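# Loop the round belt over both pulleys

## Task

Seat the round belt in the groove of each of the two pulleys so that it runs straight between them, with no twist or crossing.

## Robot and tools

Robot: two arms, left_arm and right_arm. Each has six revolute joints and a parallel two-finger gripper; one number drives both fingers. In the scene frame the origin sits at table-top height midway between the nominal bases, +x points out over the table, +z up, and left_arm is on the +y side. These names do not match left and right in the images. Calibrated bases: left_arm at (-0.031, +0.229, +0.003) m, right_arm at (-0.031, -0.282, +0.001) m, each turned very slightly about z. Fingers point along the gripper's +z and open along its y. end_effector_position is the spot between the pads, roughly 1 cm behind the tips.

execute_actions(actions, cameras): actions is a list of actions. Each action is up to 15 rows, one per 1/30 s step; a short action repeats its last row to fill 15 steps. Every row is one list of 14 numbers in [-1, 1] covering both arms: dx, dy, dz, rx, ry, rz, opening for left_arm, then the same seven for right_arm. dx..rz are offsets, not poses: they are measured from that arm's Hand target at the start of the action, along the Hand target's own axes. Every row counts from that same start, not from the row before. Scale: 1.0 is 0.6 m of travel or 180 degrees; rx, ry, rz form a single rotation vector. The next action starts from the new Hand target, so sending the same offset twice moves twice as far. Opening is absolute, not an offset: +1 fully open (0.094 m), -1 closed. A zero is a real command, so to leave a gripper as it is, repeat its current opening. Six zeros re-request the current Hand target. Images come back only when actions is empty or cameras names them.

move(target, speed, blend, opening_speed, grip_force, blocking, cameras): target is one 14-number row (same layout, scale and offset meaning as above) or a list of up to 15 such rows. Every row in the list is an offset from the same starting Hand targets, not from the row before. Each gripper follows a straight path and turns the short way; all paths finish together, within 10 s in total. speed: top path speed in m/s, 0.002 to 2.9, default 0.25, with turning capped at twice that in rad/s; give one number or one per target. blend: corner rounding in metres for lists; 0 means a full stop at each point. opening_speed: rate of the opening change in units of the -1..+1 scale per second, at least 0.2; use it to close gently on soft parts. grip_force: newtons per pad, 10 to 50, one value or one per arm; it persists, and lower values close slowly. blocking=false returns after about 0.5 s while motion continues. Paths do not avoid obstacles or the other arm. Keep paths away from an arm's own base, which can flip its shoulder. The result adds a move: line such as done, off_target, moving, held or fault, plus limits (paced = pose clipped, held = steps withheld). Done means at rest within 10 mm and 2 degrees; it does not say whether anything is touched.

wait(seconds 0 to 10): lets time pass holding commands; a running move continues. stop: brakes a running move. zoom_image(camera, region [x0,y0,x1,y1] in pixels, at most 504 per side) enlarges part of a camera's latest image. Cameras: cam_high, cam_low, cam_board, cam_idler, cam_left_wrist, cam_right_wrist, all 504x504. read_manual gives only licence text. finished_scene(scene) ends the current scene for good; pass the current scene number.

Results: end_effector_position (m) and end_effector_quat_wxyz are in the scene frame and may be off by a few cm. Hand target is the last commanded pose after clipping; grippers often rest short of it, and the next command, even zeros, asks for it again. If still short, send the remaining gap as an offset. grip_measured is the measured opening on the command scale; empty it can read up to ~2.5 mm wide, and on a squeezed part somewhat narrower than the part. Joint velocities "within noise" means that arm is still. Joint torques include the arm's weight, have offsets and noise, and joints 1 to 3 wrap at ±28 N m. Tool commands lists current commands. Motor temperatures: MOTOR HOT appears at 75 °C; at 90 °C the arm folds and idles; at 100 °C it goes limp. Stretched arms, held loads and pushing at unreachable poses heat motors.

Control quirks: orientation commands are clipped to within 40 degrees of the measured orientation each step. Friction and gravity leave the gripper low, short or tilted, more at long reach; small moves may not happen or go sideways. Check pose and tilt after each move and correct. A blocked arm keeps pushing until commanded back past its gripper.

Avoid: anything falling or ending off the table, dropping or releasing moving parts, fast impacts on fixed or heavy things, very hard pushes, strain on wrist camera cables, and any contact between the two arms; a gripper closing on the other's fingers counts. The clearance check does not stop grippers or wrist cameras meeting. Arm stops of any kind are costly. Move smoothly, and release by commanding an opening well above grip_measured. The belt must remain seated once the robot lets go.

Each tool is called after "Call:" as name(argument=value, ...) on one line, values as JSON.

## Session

Call:
execute_actions(actions=[])

Scene clock: 0.00 s.
left_arm: end_effector_position=(+0.3527, +0.2533, +0.0781) grip_measured=+1.000 end_effector_quat_wxyz=(+0.562, -0.057, +0.822, +0.073) | right_arm: end_effector_position=(+0.3585, -0.3109, +0.0719) grip_measured=+1.000 end_effector_quat_wxyz=(+0.534, +0.058, +0.843, -0.034)
Joint positions: left_arm=[-0.021 1.571 0.329 0.865 -0.22 -0.026 0.094] | right_arm=[-0.045 1.549 0.388 0.718 0.088 0.048 0.094]
Joint velocities: within noise
Joint torques (N m): no reading
Motor temperatures (°C): left_arm=[25 32 27 22 24 23 25] | right_arm=[24 32 27 24 25 22 23]
Heat: left arm: 32 °C; right arm: 32 °C.
Hand target: left_arm +0.3549, +0.2532, +0.0830; +0.567, -0.058, +0.818, +0.073 | right_arm +0.3615, -0.3110, +0.0783; +0.542, +0.059, +0.838, -0.033
Tool commands: left_gripper/opening=+1.0 right_gripper/opening=+1.0

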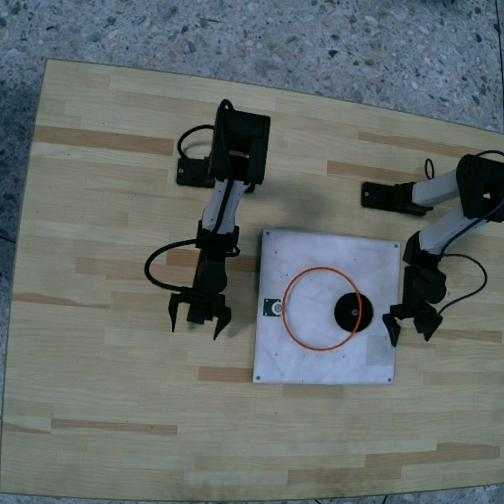

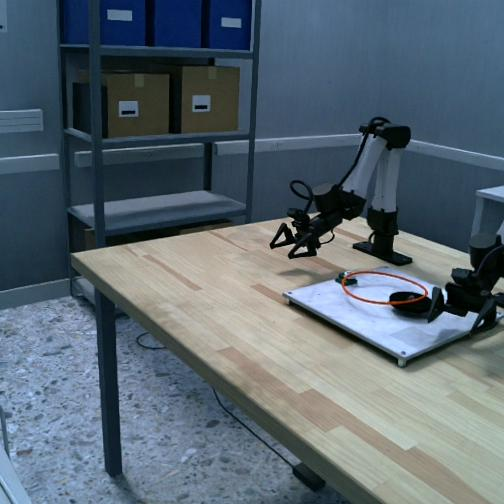

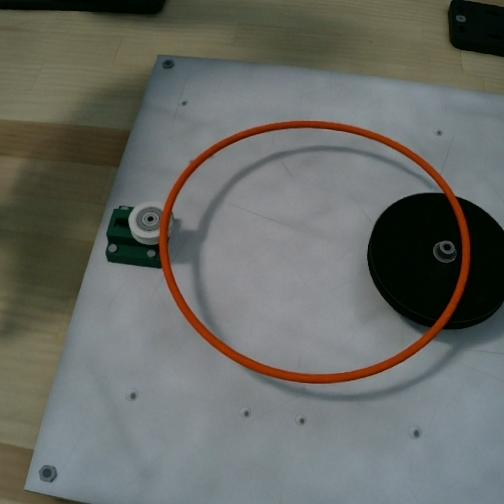

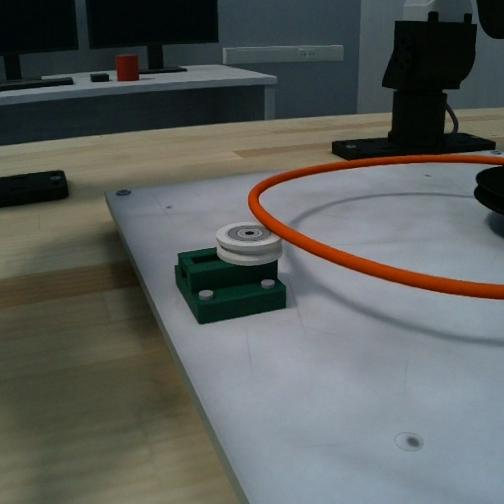

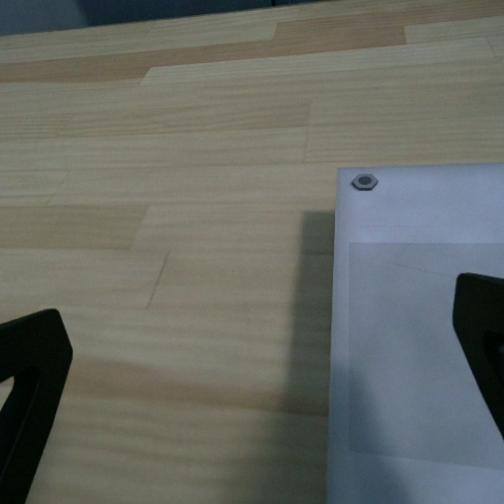

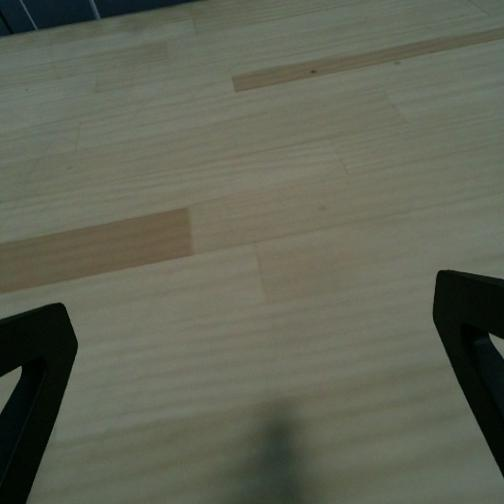

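Call:
move(target=[[-0.0924,0.0578,-0.1597,0.0495,0.385,0.0394,-1,-0.0917,0.1775,-0.1257,-0.1176,0.352,-0.1873,-0.6]], speed=0.3, grip_force=35, cameras=["cam_right_wrist","cam_high"])

Scene clock: 58.00 s.
left_arm: end_effector_position=(+0.2780, +0.2701, +0.1678) grip_measured=-0.990 end_effector_quat_wxyz=(+0.001, -0.002, +1.000, +0.005) | right_arm: end_effector_position=(+0.3272, -0.2039, +0.1561) grip_measured=-0.598 end_effector_quat_wxyz=(-0.005, -0.253, +0.967, -0.006)
Joint positions: left_arm=[0.141 1.73 1.645 -1.483 -0.011 0.121 0] | right_arm=[0.21 1.963 1.903 -1.521 0.012 -0.291 0.019]
Joint torques (N m): left_arm=[0.29 -6.04 8.46 0.22 0.01 0.01] | right_arm=[0.46 -11.56 8.59 0.33 -0.13 -0.08]
Motor temperatures (°C): left_arm=[25 35 32 33 24 23 25] | right_arm=[24 38 30 32 25 22 23]
Heat: left arm: 35 °C; right arm: 38 °C.
Hand target: left_arm +0.2800, +0.2702, +0.1699; +0.000, +0.000, +1.000, +0.000 | right_arm +0.3299, -0.1998, +0.1603; +0.000, -0.259, +0.966, -0.001
Off the commanded pose: left_arm 0.003 m, 1 deg | right_arm 0.006 m, 1 deg.
grip_force (N): 35, 35
move: done
Images, in order (width x height): cam_high 504x504, cam_right_wrist 504x504.

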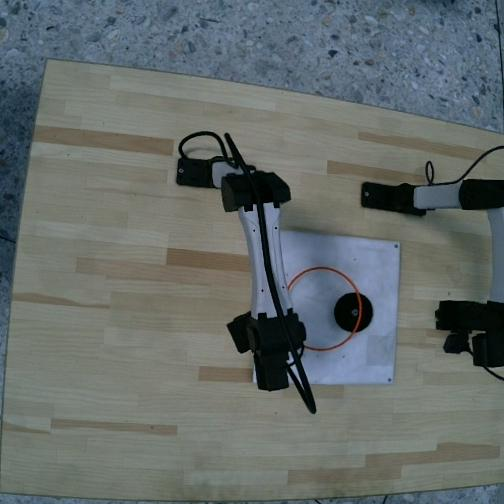

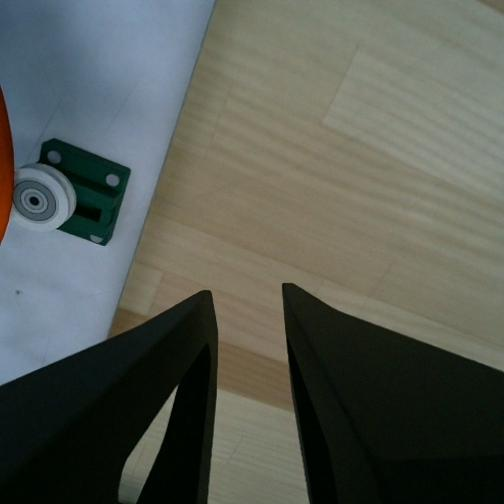

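Call:
move(target=[[0,0,0,0,0,0,-1,-0.1206,0.1555,0.075,0,0,0,-0.6]], speed=0.2, cameras=["cam_right_wrist","cam_idler"])

Scene clock: 67.10 s.
left_arm: end_effector_position=(+0.2780, +0.2701, +0.1678) grip_measured=-0.990 end_effector_quat_wxyz=(+0.001, -0.002, +1.000, +0.005) | right_arm: end_effector_position=(+0.3399, -0.0862, +0.1103) grip_measured=-0.598 end_effector_quat_wxyz=(-0.012, -0.264, +0.964, -0.006)
Joint positions: left_arm=[0.141 1.73 1.645 -1.483 -0.011 0.121 0] | right_arm=[0.478 2.2 2.079 -1.476 0.007 -0.046 0.019]
Joint torques (N m): left_arm=[0.32 -6.04 8.46 0.19 0.02 0] | right_arm=[0.12 -14.23 8.5 0.42 -0.1 0.05]
Heat: left arm: 37 °C; right arm: 40 °C.
Hand target: left_arm +0.2800, +0.2702, +0.1699; +0.000, +0.000, +1.000, +0.000 | right_arm +0.3459, -0.0829, +0.1151; +0.000, -0.259, +0.966, -0.001
Off the commanded pose: left_arm 0.003 m, 1 deg | right_arm 0.008 m, 2 deg.
grip_force (N): 35, 35
move: done
Images, in order (width x height): cam_idler 504x504, cam_right_wrist 504x504.

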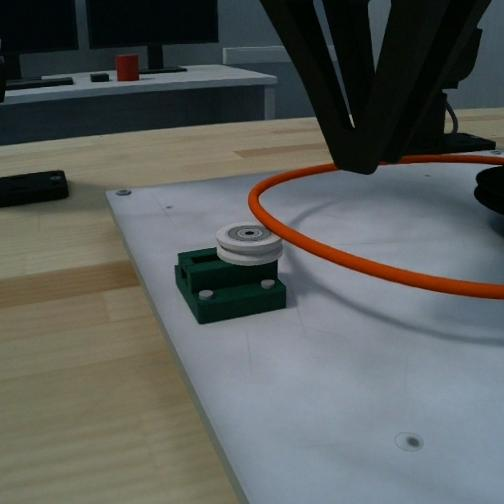

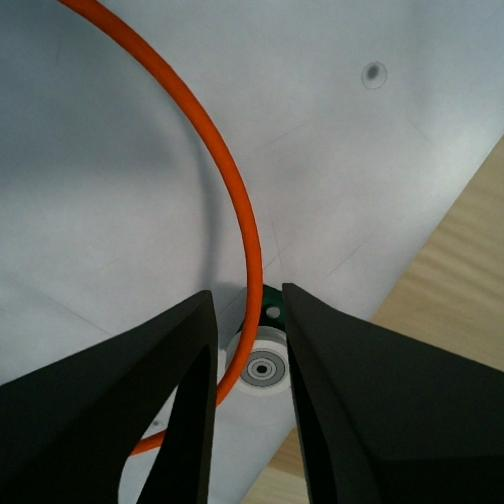

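Call:
move(target=[[0,0,0,0,0,0,-1,0,0.006,0.077,0,0,0,-0.6],[0,0,0,0,0,0,-1,0,0.006,0.077,0,0,0,-1]], speed=0.12, cameras=["cam_right_wrist","cam_idler"])

Scene clock: 79.70 s.
left_arm: end_effector_position=(+0.2780, +0.2701, +0.1678) grip_measured=-0.990 end_effector_quat_wxyz=(+0.001, -0.002, +1.000, +0.005) | right_arm: end_effector_position=(+0.3444, -0.0839, +0.0691) grip_measured=-0.890 end_effector_quat_wxyz=(-0.005, -0.260, +0.966, -0.005)
Joint positions: left_arm=[0.141 1.73 1.645 -1.483 -0.011 0.121 0] | right_arm=[0.478 2.2 1.916 -1.298 0.007 -0.037 0.005]
Joint torques (N m): left_arm=[0.32 -6.02 8.5 0.2 0.03 0.02] | right_arm=[0.87 -15.36 5.26 0.55 -0.1 0.03]
Motor temperatures (°C): left_arm=[25 38 33 28 24 23 25] | right_arm=[24 45 31 28 25 22 23]
Heat: left arm: 38 °C; right arm: 45 °C.
Hand target: left_arm +0.2800, +0.2702, +0.1699; +0.000, +0.000, +1.000, +0.000 | right_arm +0.3442, -0.0798, +0.0690; +0.000, -0.259, +0.966, -0.001
Off the commanded pose: left_arm 0.003 m, 1 deg | right_arm 0.004 m, 1 deg.
grip_force (N): 35, 35
move: done
Images, in order (width x height): cam_idler 504x504, cam_right_wrist 504x504.

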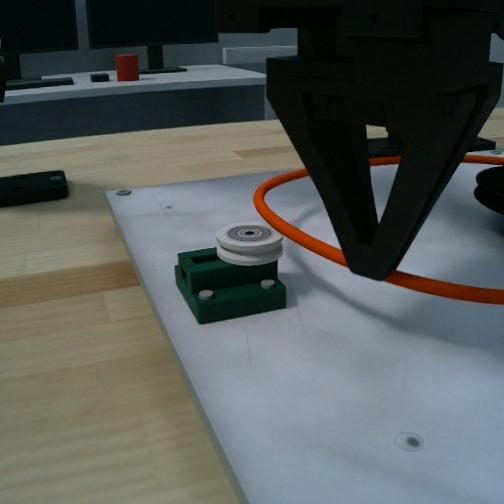

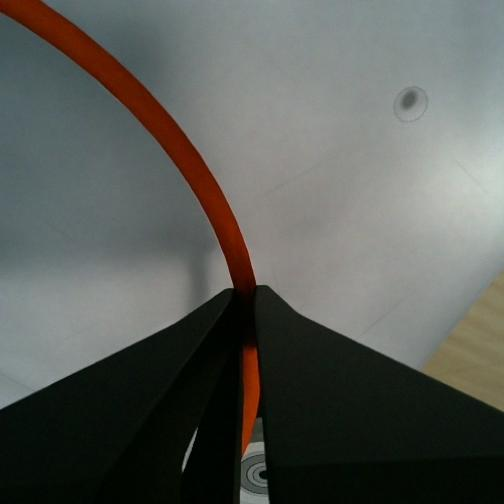

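Call:
move(target=[[0,0,0,0,0,0,-1,0,0,-0.05,0,0,0,-1],[0,0,0,0,0,0,-1,0.088,-0.072,-0.05,0,0,0,-1],[0,0,0,0,0,0,-1,0.088,-0.072,0.008,0,0,0,-1]], speed=0.12, blend=[0.01,0.01,0], cameras=["cam_right_wrist","cam_idler","cam_board"])

Scene clock: 87.20 s.
left_arm: end_effector_position=(+0.2780, +0.2701, +0.1678) grip_measured=-0.990 end_effector_quat_wxyz=(+0.001, -0.002, +1.000, +0.005) | right_arm: end_effector_position=(+0.3185, -0.1413, +0.0600) grip_measured=-0.892 end_effector_quat_wxyz=(-0.009, -0.258, +0.966, -0.001)
Joint positions: left_arm=[0.141 1.73 1.645 -1.483 -0.011 0.121 0] | right_arm=[0.372 2.014 1.593 -1.168 -0.001 -0.139 0.005]
Joint torques (N m): left_arm=[0.32 -6.08 8.42 0.2 0.03 0.03] | right_arm=[-0.57 -14.87 5.18 0.43 0.01 -0.16]
Heat: left arm: 38 °C; right arm: 48 °C.
Hand target: left_arm +0.2800, +0.2702, +0.1699; +0.000, +0.000, +1.000, +0.000 | right_arm +0.3201, -0.1436, +0.0642; +0.000, -0.259, +0.966, -0.001
Off the commanded pose: left_arm 0.003 m, 1 deg | right_arm 0.005 m, 1 deg.
grip_force (N): 35, 35
move: done
Images, in order (width x height): cam_board 504x504, cam_idler 504x504, cam_right_wrist 504x504.

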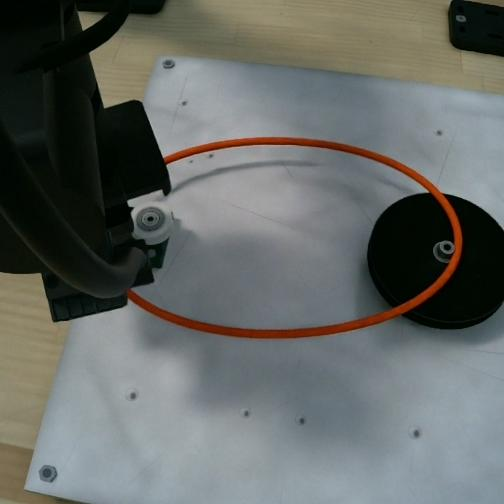

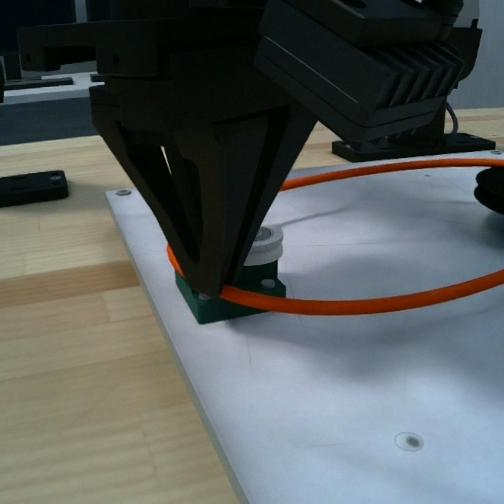

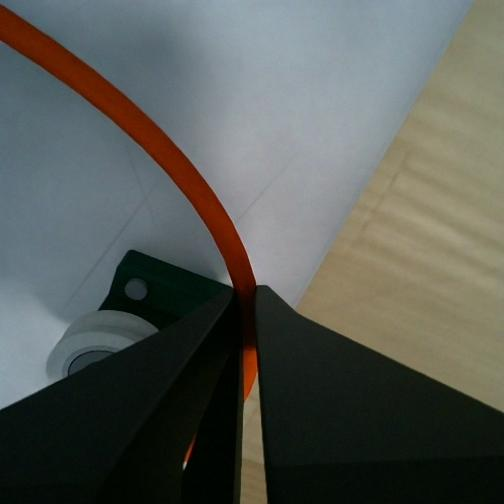

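Call:
move(target=[[0,0,0,0,0,0,-1,-0.065,0.065,-0.006,0,0,0,-1]], speed=0.1, cameras=["cam_right_wrist","cam_idler","cam_board"])

Call:
zoom_image(camera="cam_idler", region=[130, 150, 380, 350])

Scene clock: 96.40 s.
left_arm: end_effector_position=(+0.2780, +0.2701, +0.1678) grip_measured=-0.990 end_effector_quat_wxyz=(+0.001, -0.002, +1.000, +0.005) | right_arm: end_effector_position=(+0.3344, -0.0986, +0.0641) grip_measured=-0.892 end_effector_quat_wxyz=(+0.000, -0.261, +0.965, -0.010)
Joint positions: left_arm=[0.141 1.73 1.645 -1.483 -0.011 0.121 0] | right_arm=[0.463 2.126 1.778 -1.227 0.019 -0.054 0.005]
Joint torques (N m): left_arm=[0.36 -6.02 8.51 0.23 0.01 0.01] | right_arm=[0.95 -13.3 8.83 0.31 -0.25 0.1]
Motor temperatures (°C): left_arm=[25 39 33 27 24 23 26] | right_arm=[24 51 31 28 25 22 24]
Heat: left arm: 39 °C; right arm: 51 °C.
Hand target: left_arm +0.2800, +0.2702, +0.1699; +0.000, +0.000, +1.000, +0.000 | right_arm +0.3344, -0.0903, +0.0678; +0.001, -0.259, +0.966, -0.001
Off the commanded pose: left_arm 0.003 m, 1 deg | right_arm 0.009 m, 1 deg.
grip_force (N): 35, 35
move: done
Images, in order (width x height): cam_board 504x504, cam_idler 504x504, cam_right_wrist 504x504.

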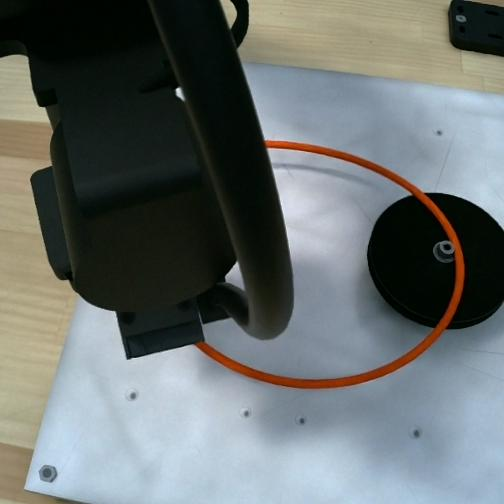

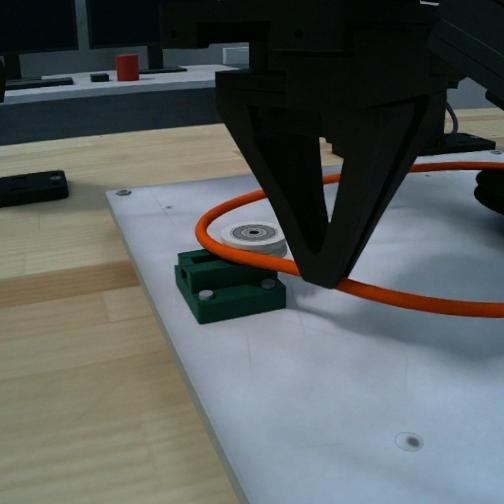

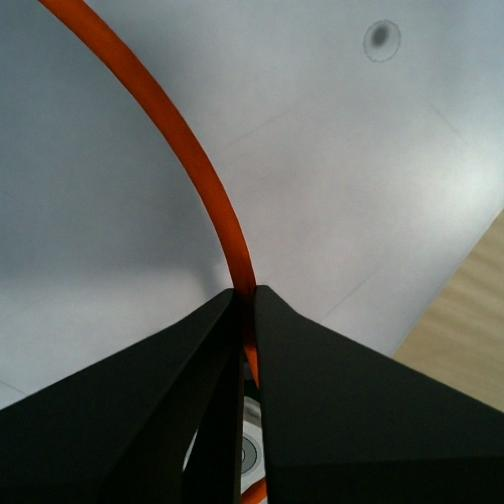

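Scaled by 2.016 from the camera's 504x504 image, which has a finer 720x720 frame.

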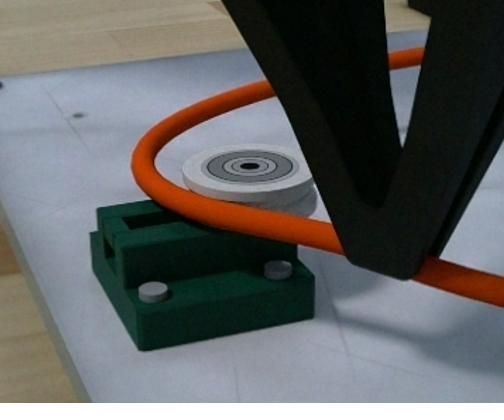

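Call:
move(target=[[0,0,0,0,0,0,-1,-0.03,0.026,0.0,0,0,0,-1],[0,0,0,0,0,0,-1,-0.03,0.026,0.0,0,0,0,-0.6],[0,0,0,0,0,0,-1,-0.03,0.026,-0.12,0,0,0,-0.6]], speed=0.08, cameras=["cam_idler","cam_board"])

Call:
zoom_image(camera="cam_idler", region=[130, 150, 380, 350])

Scene clock: 107.23 s.
left_arm: end_effector_position=(+0.2780, +0.2701, +0.1678) grip_measured=-0.990 end_effector_quat_wxyz=(+0.001, -0.002, +1.000, +0.005) | right_arm: end_effector_position=(+0.3424, -0.0733, +0.1378) grip_measured=-0.601 end_effector_quat_wxyz=(+0.004, -0.259, +0.966, -0.006)
Joint positions: left_arm=[0.141 1.73 1.645 -1.483 -0.011 0.121 0] | right_arm=[0.504 2.233 2.244 -1.577 0.013 -0.009 0.019]
Joint torques (N m): left_arm=[0.31 -6.05 8.49 0.21 0.01 0.02] | right_arm=[0.75 -13.72 8.09 0.36 -0.18 0.02]
Heat: left arm: 39 °C; right arm: 52 °C.
Hand target: left_arm +0.2800, +0.2702, +0.1699; +0.000, +0.000, +1.000, +0.000 | right_arm +0.3421, -0.0678, +0.1397; +0.000, -0.259, +0.966, -0.001
Off the commanded pose: left_arm 0.003 m, 1 deg | right_arm 0.006 m, 1 deg.
joint sent to its limit (right arm) — joint 4 (wrist pitch), lower limit. The joint targets still meet the commanded pose.
grip_force (N): 35, 35
move: done
Images, in order (width x height): cam_board 504x504, cam_idler 504x504.

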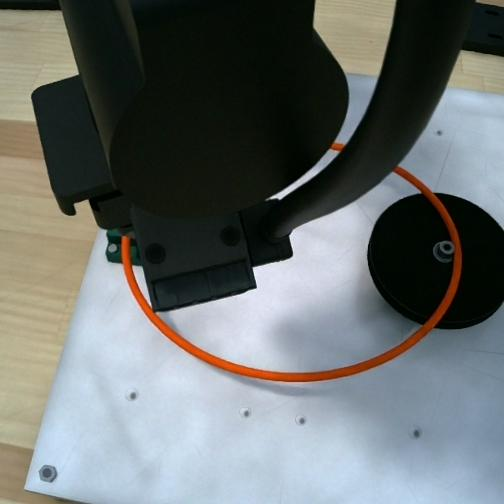

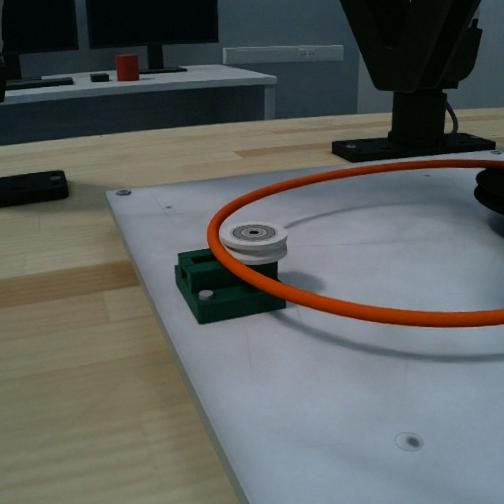

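Scaled by 2.016 from the camera's 504x504 image, which has a finer 720x720 frame.

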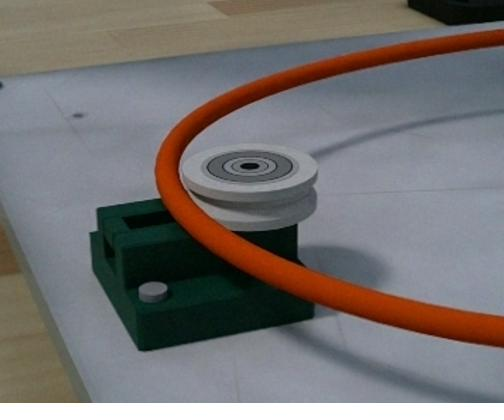

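Call:
move(target=[[0,0,0,0,0,0,-1,0.346,0.004,-0.034,0,0,0.167,-1],[-0.13,-0.342,0.0915,0,0,0.37,-0.6,0.346,0.004,-0.034,0,0,0.167,-1]], speed=0.3, cameras=["cam_left_wrist","cam_board"])

Scene clock: 123.97 s.
left_arm: end_effector_position=(+0.3569, +0.0665, +0.1155) grip_measured=-0.602 end_effector_quat_wxyz=(+0.003, +0.545, +0.839, +0.005) | right_arm: end_effector_position=(+0.1634, -0.1708, +0.1607) grip_measured=-0.988 end_effector_quat_wxyz=(+0.001, -0.001, +1.000, -0.003)
Joint positions: left_arm=[-0.385 2.168 2.044 -1.44 -0.009 0.752 0.019] | right_arm=[0.514 1.398 1.292 -1.467 0.006 0.524 0.001]
Joint torques (N m): left_arm=[-0.08 -9.01 8.38 0.19 0.04 0.03] | right_arm=[0.79 -6.72 5.12 0.45 -0.02 0.02]
Heat: left arm: 40 °C; right arm: 51 °C.
Hand target: left_arm +0.3580, +0.0651, +0.1149; +0.000, +0.549, +0.836, +0.000 | right_arm +0.1611, -0.1695, +0.1601; +0.001, +0.000, +1.000, +0.000
Off the commanded pose: left_arm 0.002 m, 1 deg | right_arm 0.003 m, 0 deg.
grip_force (N): 35, 35
move: done
Images, in order (width x height): cam_board 504x504, cam_left_wrist 504x504.

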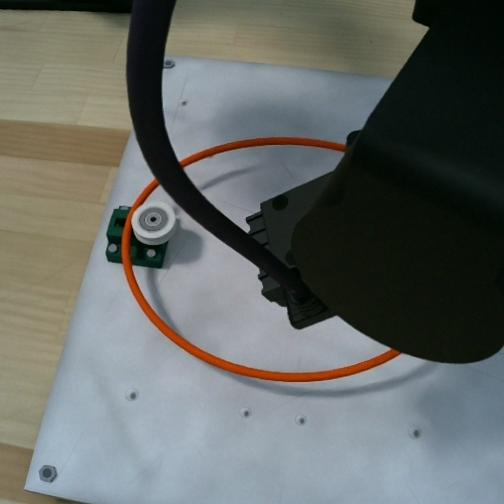

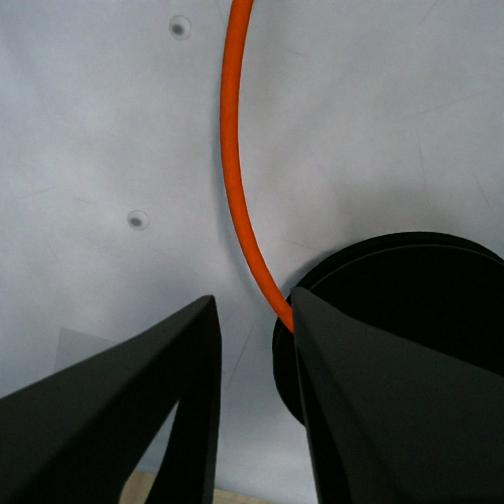

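Call:
move(target=[[0,0.012,0.1,0,0,0,-0.6,0,0,0,0,0,0,-1],[0,0.012,0.1,0,0,0,-1,0,0,0,0,0,0,-1]], speed=0.12, cameras=["cam_left_wrist"])

Scene clock: 133.07 s.
left_arm: end_effector_position=(+0.3619, +0.0680, +0.0606) grip_measured=-0.887 end_effector_quat_wxyz=(-0.002, +0.546, +0.838, +0.003) | right_arm: end_effector_position=(+0.1634, -0.1708, +0.1607) grip_measured=-0.988 end_effector_quat_wxyz=(+0.001, -0.001, +1.000, -0.003)
Joint positions: left_arm=[-0.377 2.194 1.867 -1.246 -0.007 0.764 0.005] | right_arm=[0.514 1.398 1.292 -1.467 0.006 0.524 0.001]
Joint torques (N m): left_arm=[0.34 -9.58 6 0.46 0.01 0.03] | right_arm=[0.49 -6.83 5.16 0.47 -0.06 0.01]
Heat: left arm: 42 °C; right arm: 47 °C.
Hand target: left_arm +0.3645, +0.0680, +0.0548; +0.000, +0.549, +0.836, +0.000 | right_arm +0.1611, -0.1695, +0.1601; +0.001, +0.000, +1.000, +0.000
Off the commanded pose: left_arm 0.006 m, 1 deg | right_arm 0.003 m, 0 deg.
grip_force (N): 35, 35
move: done
Images, in order (width x height): cam_left_wrist 504x504.

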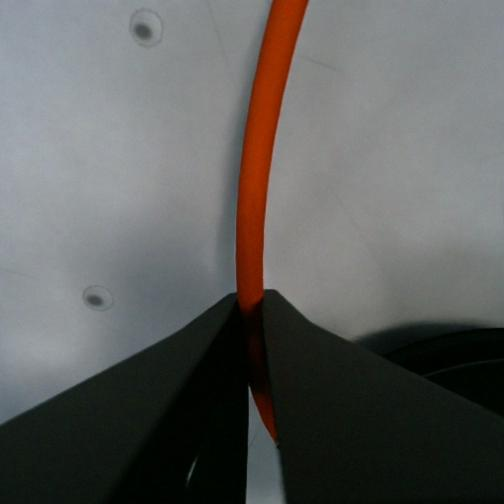

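Call:
move(target=[[0.086,0.033,-0.012,0,0,-0.03,-1,0,0,0,0,0,0,-1],[0.168,0.017,-0.016,0,0,-0.16,-1,0,0,0,0,0,0,-1]], speed=0.1, blend=0.015, cameras=["cam_left_wrist","cam_board","cam_idler","cam_low"])

Call:
zoom_image(camera="cam_low", region=[350, 255, 460, 335])

Scene clock: 144.60 s.
left_arm: end_effector_position=(+0.3278, +0.1521, +0.0538) grip_measured=-0.888 end_effector_quat_wxyz=(-0.020, +0.334, +0.942, -0.022) | right_arm: end_effector_position=(+0.1634, -0.1708, +0.1607) grip_measured=-0.988 end_effector_quat_wxyz=(+0.001, -0.001, +1.000, -0.003)
Joint positions: left_arm=[-0.178 2.009 1.554 -1.161 0.039 0.489 0.005] | right_arm=[0.514 1.398 1.292 -1.467 0.006 0.524 0.001]
Joint torques (N m): left_arm=[1.59 -12.1 5.42 0.36 -0.42 -0.15] | right_arm=[0.68 -6.69 5.18 0.44 -0.06 0.01]
Motor temperatures (°C): left_arm=[25 44 36 26 24 23 26] | right_arm=[24 44 31 27 25 22 24]
Heat: left arm: 44 °C; right arm: 44 °C.
Hand target: left_arm +0.3338, +0.1646, +0.0644; +0.000, +0.324, +0.946, +0.000 | right_arm +0.1611, -0.1695, +0.1601; +0.001, +0.000, +1.000, +0.000
Off the commanded pose: left_arm 0.017 m, 4 deg | right_arm 0.003 m, 0 deg.
grip_force (N): 35, 35
move: off_target (left_arm)
Images, in order (width x height): cam_low 504x504, cam_board 504x504, cam_idler 504x504, cam_left_wrist 504x504.

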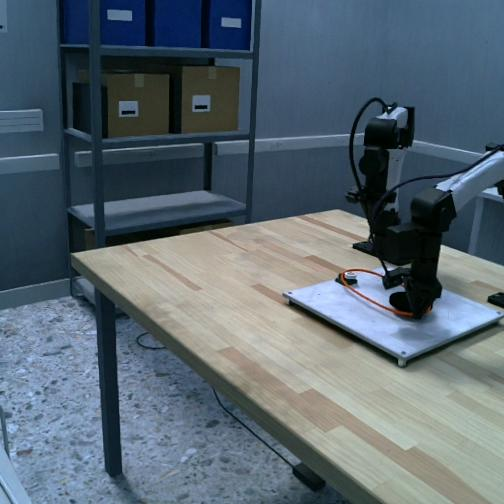

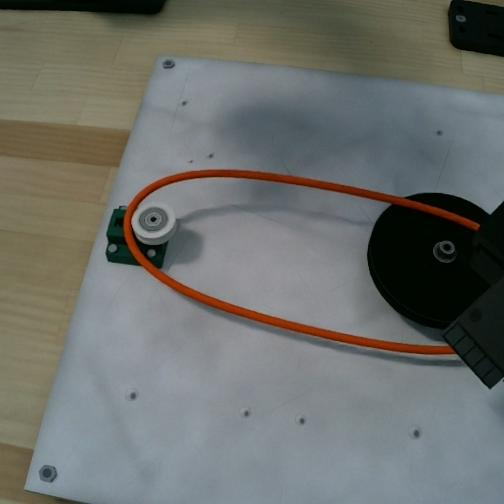

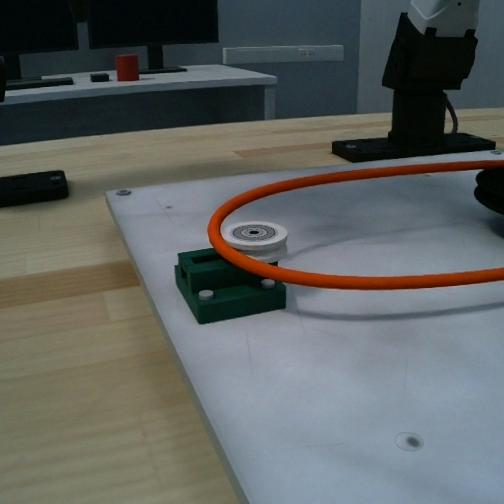

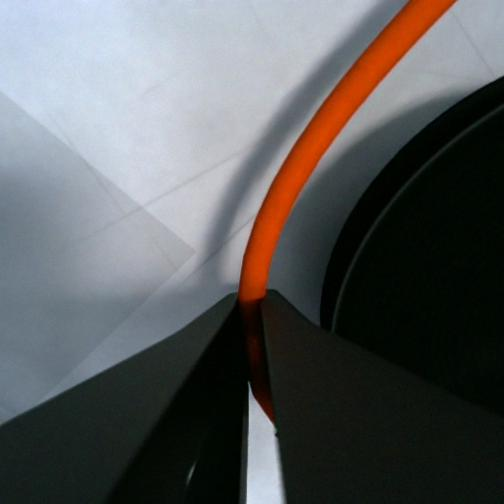

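Scaled by 4.582 from the camera's 504x504 image, which has a finer 720x720 frame.

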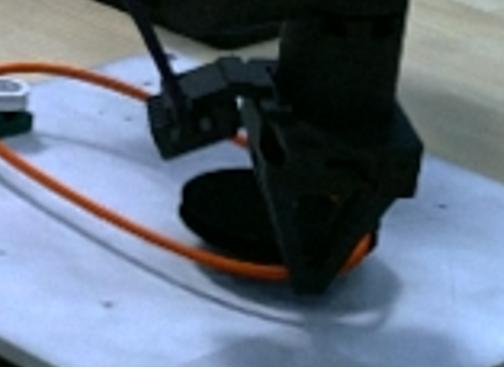

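Call:
move(target=[[0.064,-0.04,-0.004,0,0,-0.18,-1,0,0,0,0,0,0,-1],[0.094,-0.062,-0.004,0,0,-0.28,-1,0,0,0,0,0,0,-1]], speed=0.1, blend=0.01, cameras=["cam_left_wrist","cam_board","cam_low"])

Call:
zoom_image(camera="cam_low", region=[350, 255, 460, 335])

Scene clock: 162.80 s.
left_arm: end_effector_position=(+0.2621, +0.1705, +0.0598) grip_measured=-0.889 end_effector_quat_wxyz=(-0.023, -0.107, +0.994, +0.002) | right_arm: end_effector_position=(+0.1634, -0.1708, +0.1607) grip_measured=-0.988 end_effector_quat_wxyz=(+0.001, -0.001, +1.000, -0.003)
Joint positions: left_arm=[-0.177 1.752 1.238 -1.102 0.01 -0.406 0.005] | right_arm=[0.514 1.398 1.292 -1.467 0.006 0.524 0.001]
Joint torques (N m): left_arm=[-0.77 -9.66 5.49 0.43 -0.21 -0.23] | right_arm=[0.58 -6.67 5.26 0.45 -0.03 0]
Heat: left arm: 48 °C; right arm: 41 °C.
Hand target: left_arm +0.2664, +0.1696, +0.0669; -0.001, -0.110, +0.994, +0.000 | right_arm +0.1611, -0.1695, +0.1601; +0.001, +0.000, +1.000, +0.000
Off the commanded pose: left_arm 0.008 m, 3 deg | right_arm 0.003 m, 0 deg.
grip_force (N): 35, 35
move: off_target (left_arm)
Images, in order (width x height): cam_low 504x504, cam_board 504x504, cam_left_wrist 504x504.

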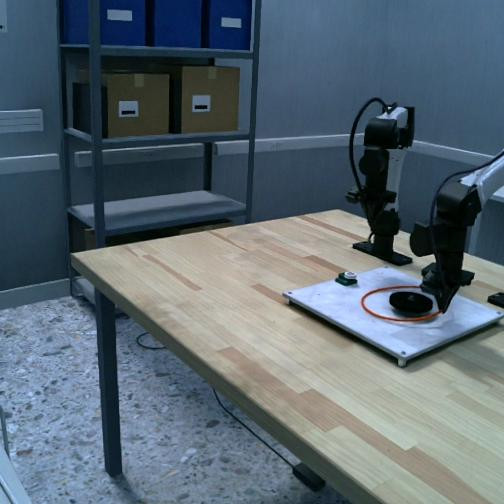

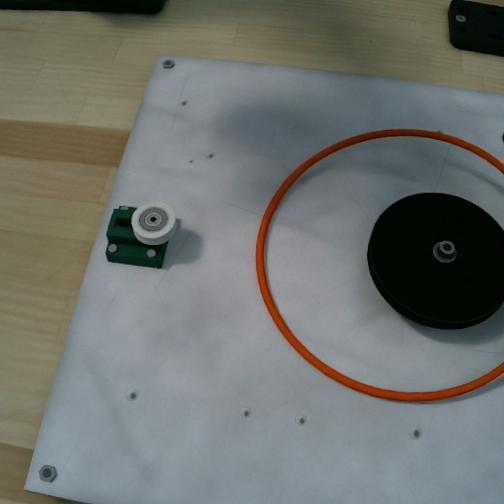

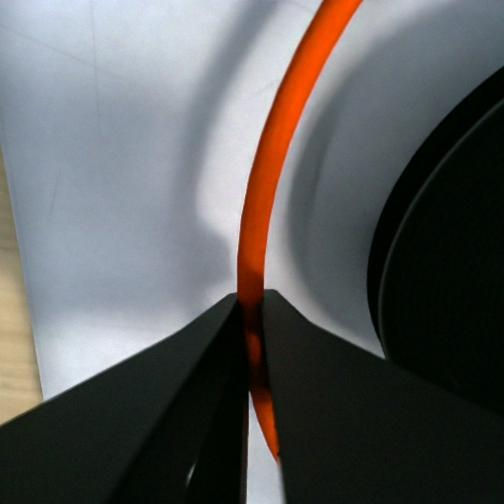

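Scaled by 4.582 from the camera's 504x504 image, which has a finer 720x720 frame.

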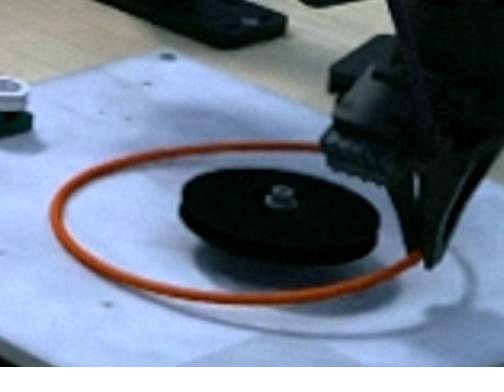

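Call:
move(target=[[-0.022,-0.022,-0.005,0,0,0.07,-1,-0.25,0.1,0.0,0,0,-0.167,-0.6],[-0.022,-0.022,-0.005,0,0,0.07,-1,-0.313,0.236,0.075,0,0,-0.167,-0.6]], speed=0.2, blend=0.02, cameras=["cam_left_wrist","cam_right_wrist","cam_board"])

Scene clock: 183.13 s.
left_arm: end_effector_position=(+0.2770, +0.1607, +0.0683) grip_measured=-0.889 end_effector_quat_wxyz=(-0.004, -0.008, +1.000, -0.004) | right_arm: end_effector_position=(+0.3470, -0.0299, +0.1080) grip_measured=-0.602 end_effector_quat_wxyz=(-0.003, -0.263, +0.965, -0.004)
Joint positions: left_arm=[-0.198 1.769 1.294 -1.102 0.01 -0.228 0.005] | right_arm=[0.579 2.382 2.38 -1.577 0.006 0.058 0.019]
Joint torques (N m): left_arm=[-0.73 -6.3 8.39 0.28 -0.18 0.01] | right_arm=[0.06 -16.08 8.17 0.3 -0.09 0.06]
Motor temperatures (°C): left_arm=[25 50 36 25 24 23 27] | right_arm=[24 40 30 26 25 22 24]
Heat: left arm: 50 °C; right arm: 40 °C.
Hand target: left_arm +0.2822, +0.1596, +0.0699; +0.000, +0.000, +1.000, +0.000 | right_arm +0.3491, -0.0282, +0.1150; +0.000, -0.259, +0.966, -0.001
Off the commanded pose: left_arm 0.006 m, 1 deg | right_arm 0.008 m, 1 deg.
joint sent to its limit (right arm) — joint 4 (wrist pitch), lower limit. The joint targets still meet the commanded pose.
grip_force (N): 35, 35
move: done
Images, in order (width x height): cam_board 504x504, cam_left_wrist 504x504, cam_right_wrist 504x504.

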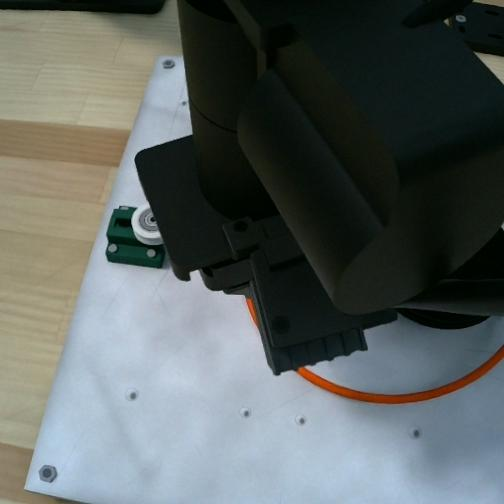

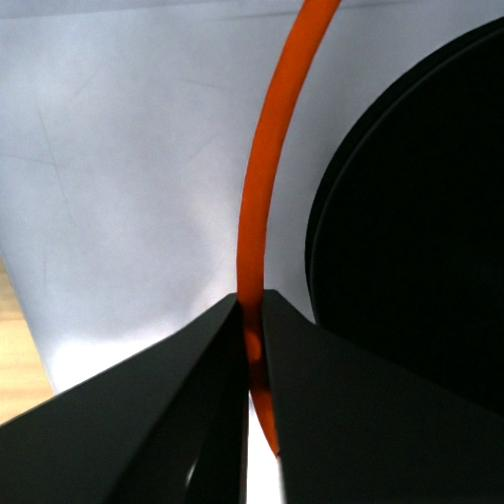

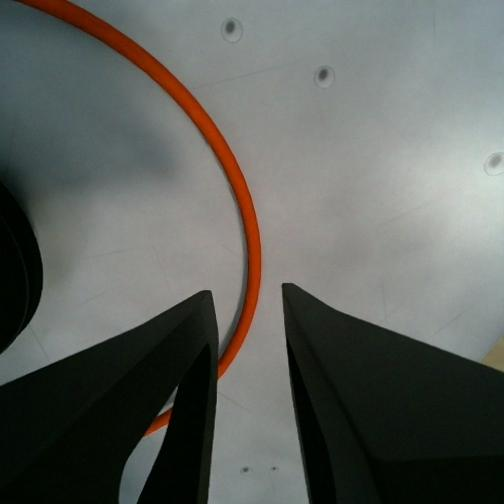

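Call:
move(target=[[0,0,0,0,0,0,-1,0,0,0.122,0,0,0,-0.6],[0,0,0,0,0,0,-1,0,0,0.122,0,0,0,-1]], speed=0.12, cameras=["cam_right_wrist","cam_idler"])

Scene clock: 190.50 s.
left_arm: end_effector_position=(+0.2770, +0.1607, +0.0683) grip_measured=-0.889 end_effector_quat_wxyz=(-0.004, -0.007, +1.000, -0.004) | right_arm: end_effector_position=(+0.3445, -0.0324, +0.0414) grip_measured=-0.888 end_effector_quat_wxyz=(-0.015, -0.263, +0.965, -0.010)
Joint positions: left_arm=[-0.198 1.769 1.294 -1.102 0.01 -0.228 0.005] | right_arm=[0.579 2.362 2.078 -1.322 0.009 0.059 0.005]
Joint torques (N m): left_arm=[-0.69 -6.24 8.44 0.29 -0.2 0.01] | right_arm=[-0.09 -17.29 4.26 0.72 -0.1 0.02]
Heat: left arm: 48 °C; right arm: 43 °C.
Hand target: left_arm +0.2822, +0.1596, +0.0699; +0.000, +0.000, +1.000, +0.000 | right_arm +0.3492, -0.0283, +0.0419; +0.000, -0.259, +0.966, -0.001
Off the commanded pose: left_arm 0.006 m, 1 deg | right_arm 0.006 m, 2 deg.
grip_force (N): 35, 35
move: done; target 2's new opening was sent with right_arm's hand 0.009 m and 3 deg from that target
Images, in order (width x height): cam_idler 504x504, cam_right_wrist 504x504.

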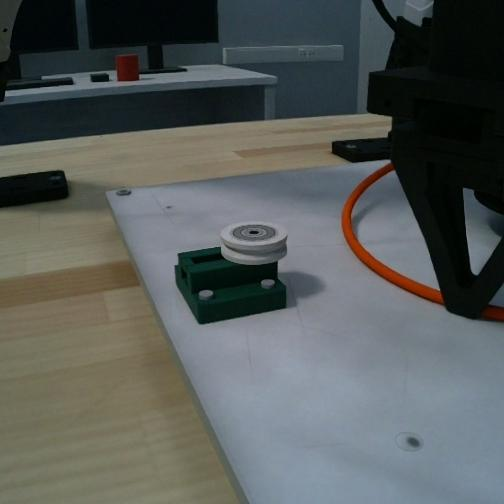

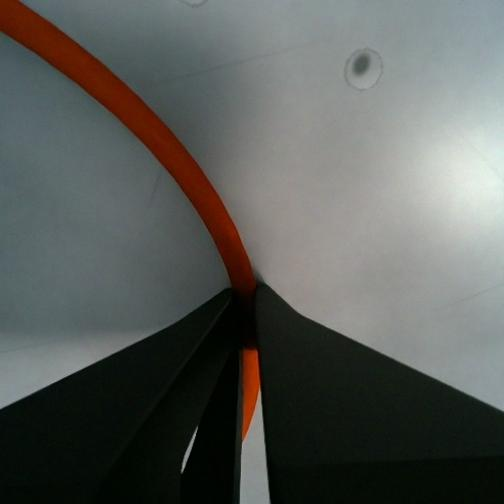

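Call:
move(target=[[0,0,0,0,0,0,-1,0.03,-0.03,-0.097,0,0,0,-1],[0,0,0,0,0,0,-1,0.086,-0.085,-0.097,0,0,0,-1]], speed=0.12, blend=0.02, cameras=["cam_right_wrist","cam_idler","cam_board","cam_low","cam_left_wrist"])

Scene clock: 200.83 s.
left_arm: end_effector_position=(+0.2775, +0.1549, +0.0696) grip_measured=-0.889 end_effector_quat_wxyz=(-0.003, -0.001, +1.000, -0.013) | right_arm: end_effector_position=(+0.3269, -0.0895, +0.0864) grip_measured=-0.890 end_effector_quat_wxyz=(-0.018, -0.263, +0.965, +0.005)
Joint positions: left_arm=[-0.207 1.769 1.299 -1.101 0.026 -0.223 0.005] | right_arm=[0.475 2.14 1.888 -1.351 -0.018 -0.046 0.005]
Joint torques (N m): left_arm=[0.12 -6.27 7.97 0.29 -0.34 -0.06] | right_arm=[-1.03 -18.39 5.05 0.38 0.12 -0.1]
Motor temperatures (°C): left_arm=[25 46 38 25 24 23 27] | right_arm=[24 53 31 27 25 22 24]
Heat: left arm: 46 °C; right arm: 53 °C.
Hand target: left_arm +0.2822, +0.1597, +0.0699; +0.000, +0.000, +1.000, +0.000 | right_arm +0.3299, -0.0980, +0.1001; +0.000, -0.259, +0.966, -0.001
Off the commanded pose: left_arm 0.007 m, 1 deg | right_arm 0.017 m, 2 deg.
grip_force (N): 35, 35
move: off_target (right_arm)
Images, in order (width x height): cam_low 504x504, cam_board 504x504, cam_idler 504x504, cam_left_wrist 504x504, cam_right_wrist 504x504.

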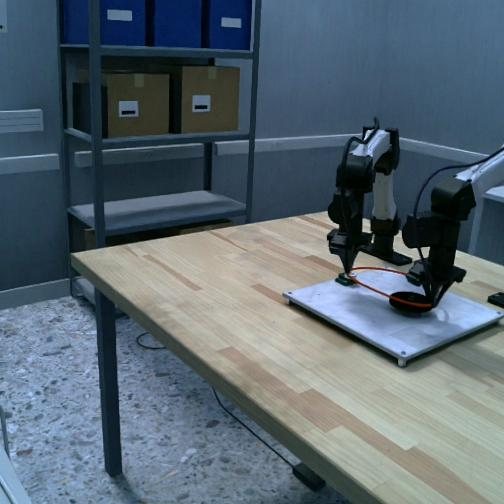

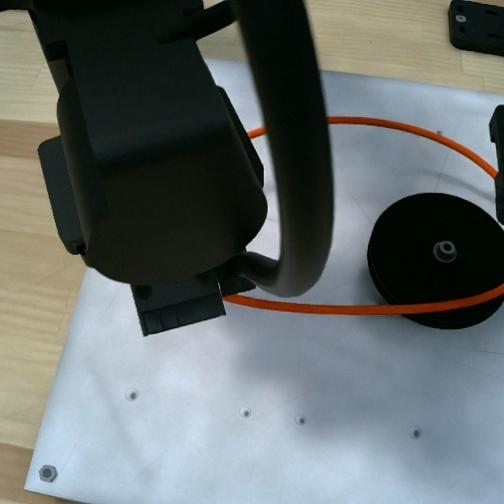

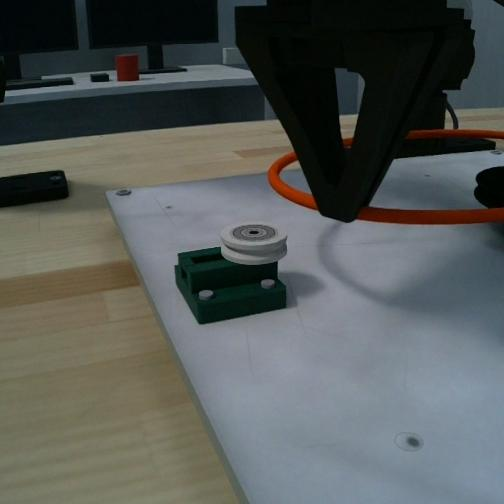

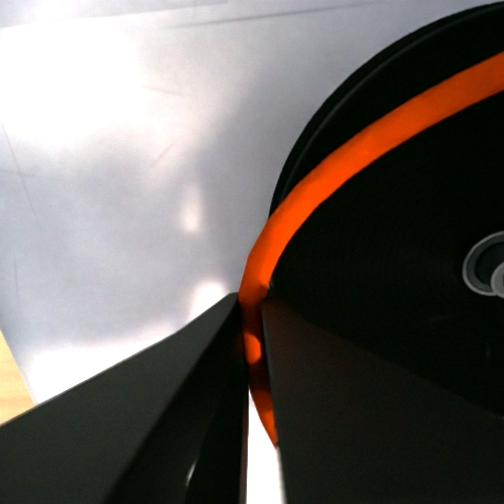

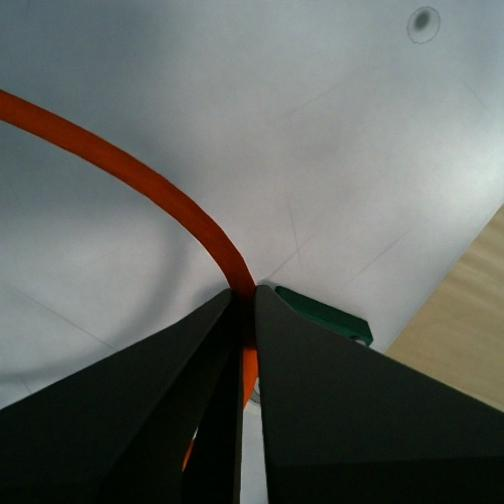

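Call:
move(target=[[0,0.012,0.024,0,0,0,-1,-0.02,0.02,0.05,0,0,0,-1],[0,0.0,0.024,0,0,0,-1,0,0,0.05,0,0,0,-1]], speed=0.1, blend=0.003, cameras=["cam_board","cam_low","cam_left_wrist"])

Call:
zoom_image(camera="cam_low", region=[350, 255, 460, 335])

Scene clock: 213.60 s.
left_arm: end_effector_position=(+0.2860, +0.1551, +0.0687) grip_measured=-0.889 end_effector_quat_wxyz=(+0.014, +0.003, +1.000, -0.017) | right_arm: end_effector_position=(+0.3267, -0.0881, +0.0589) grip_measured=-0.890 end_effector_quat_wxyz=(-0.013, -0.263, +0.965, +0.008)
Joint positions: left_arm=[-0.2 1.769 1.295 -1.063 0.027 -0.21 0.005] | right_arm=[0.477 2.139 1.778 -1.232 -0.022 -0.045 0.005]
Joint torques (N m): left_arm=[-0.55 -5.35 4.48 0.49 -0.34 -0.2] | right_arm=[-1.11 -17.62 5.12 0.39 0.22 -0.15]
Motor temperatures (°C): left_arm=[25 45 38 25 24 23 27] | right_arm=[24 55 30 26 25 22 24]
Heat: left arm: 45 °C; right arm: 55 °C.
Hand target: left_arm +0.2821, +0.1596, +0.0555; -0.001, +0.000, +1.000, +0.000 | right_arm +0.3300, -0.0982, +0.0702; +0.000, -0.259, +0.966, -0.001
Off the commanded pose: left_arm 0.015 m, 3 deg | right_arm 0.015 m, 2 deg.
grip_force (N): 35, 35
move: off_target (left_arm, right_arm)
Images, in order (width x height): cam_low 504x504, cam_board 504x504, cam_left_wrist 504x504.

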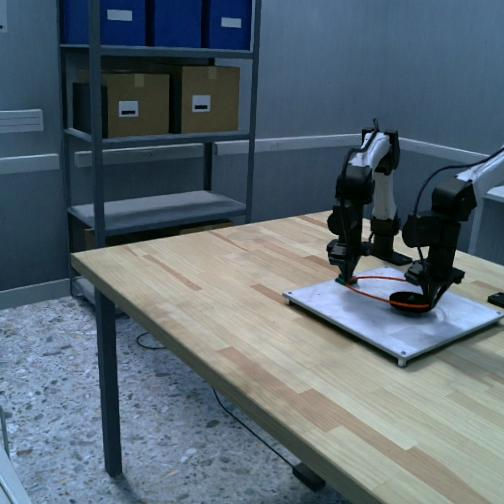

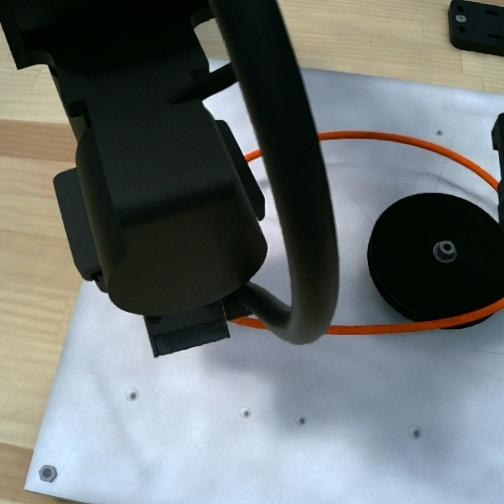

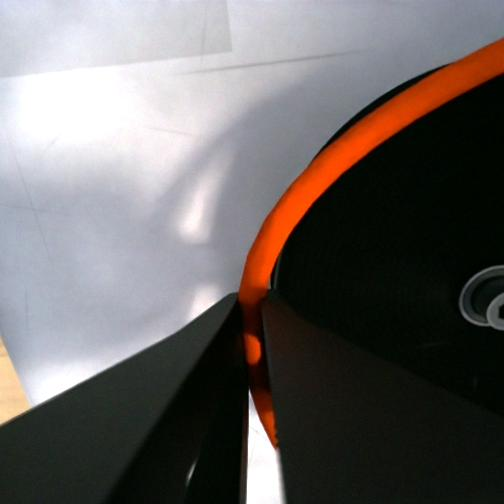

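Scaled by 4.582 from the camera's 504x504 image, which has a finer 720x720 frame.

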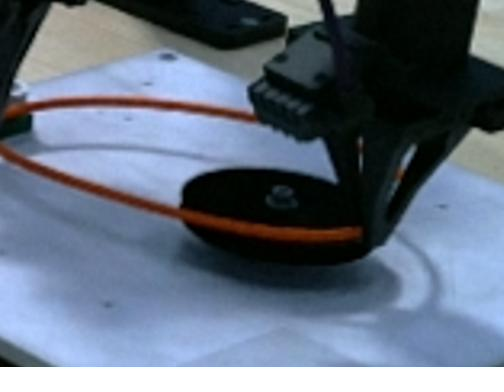

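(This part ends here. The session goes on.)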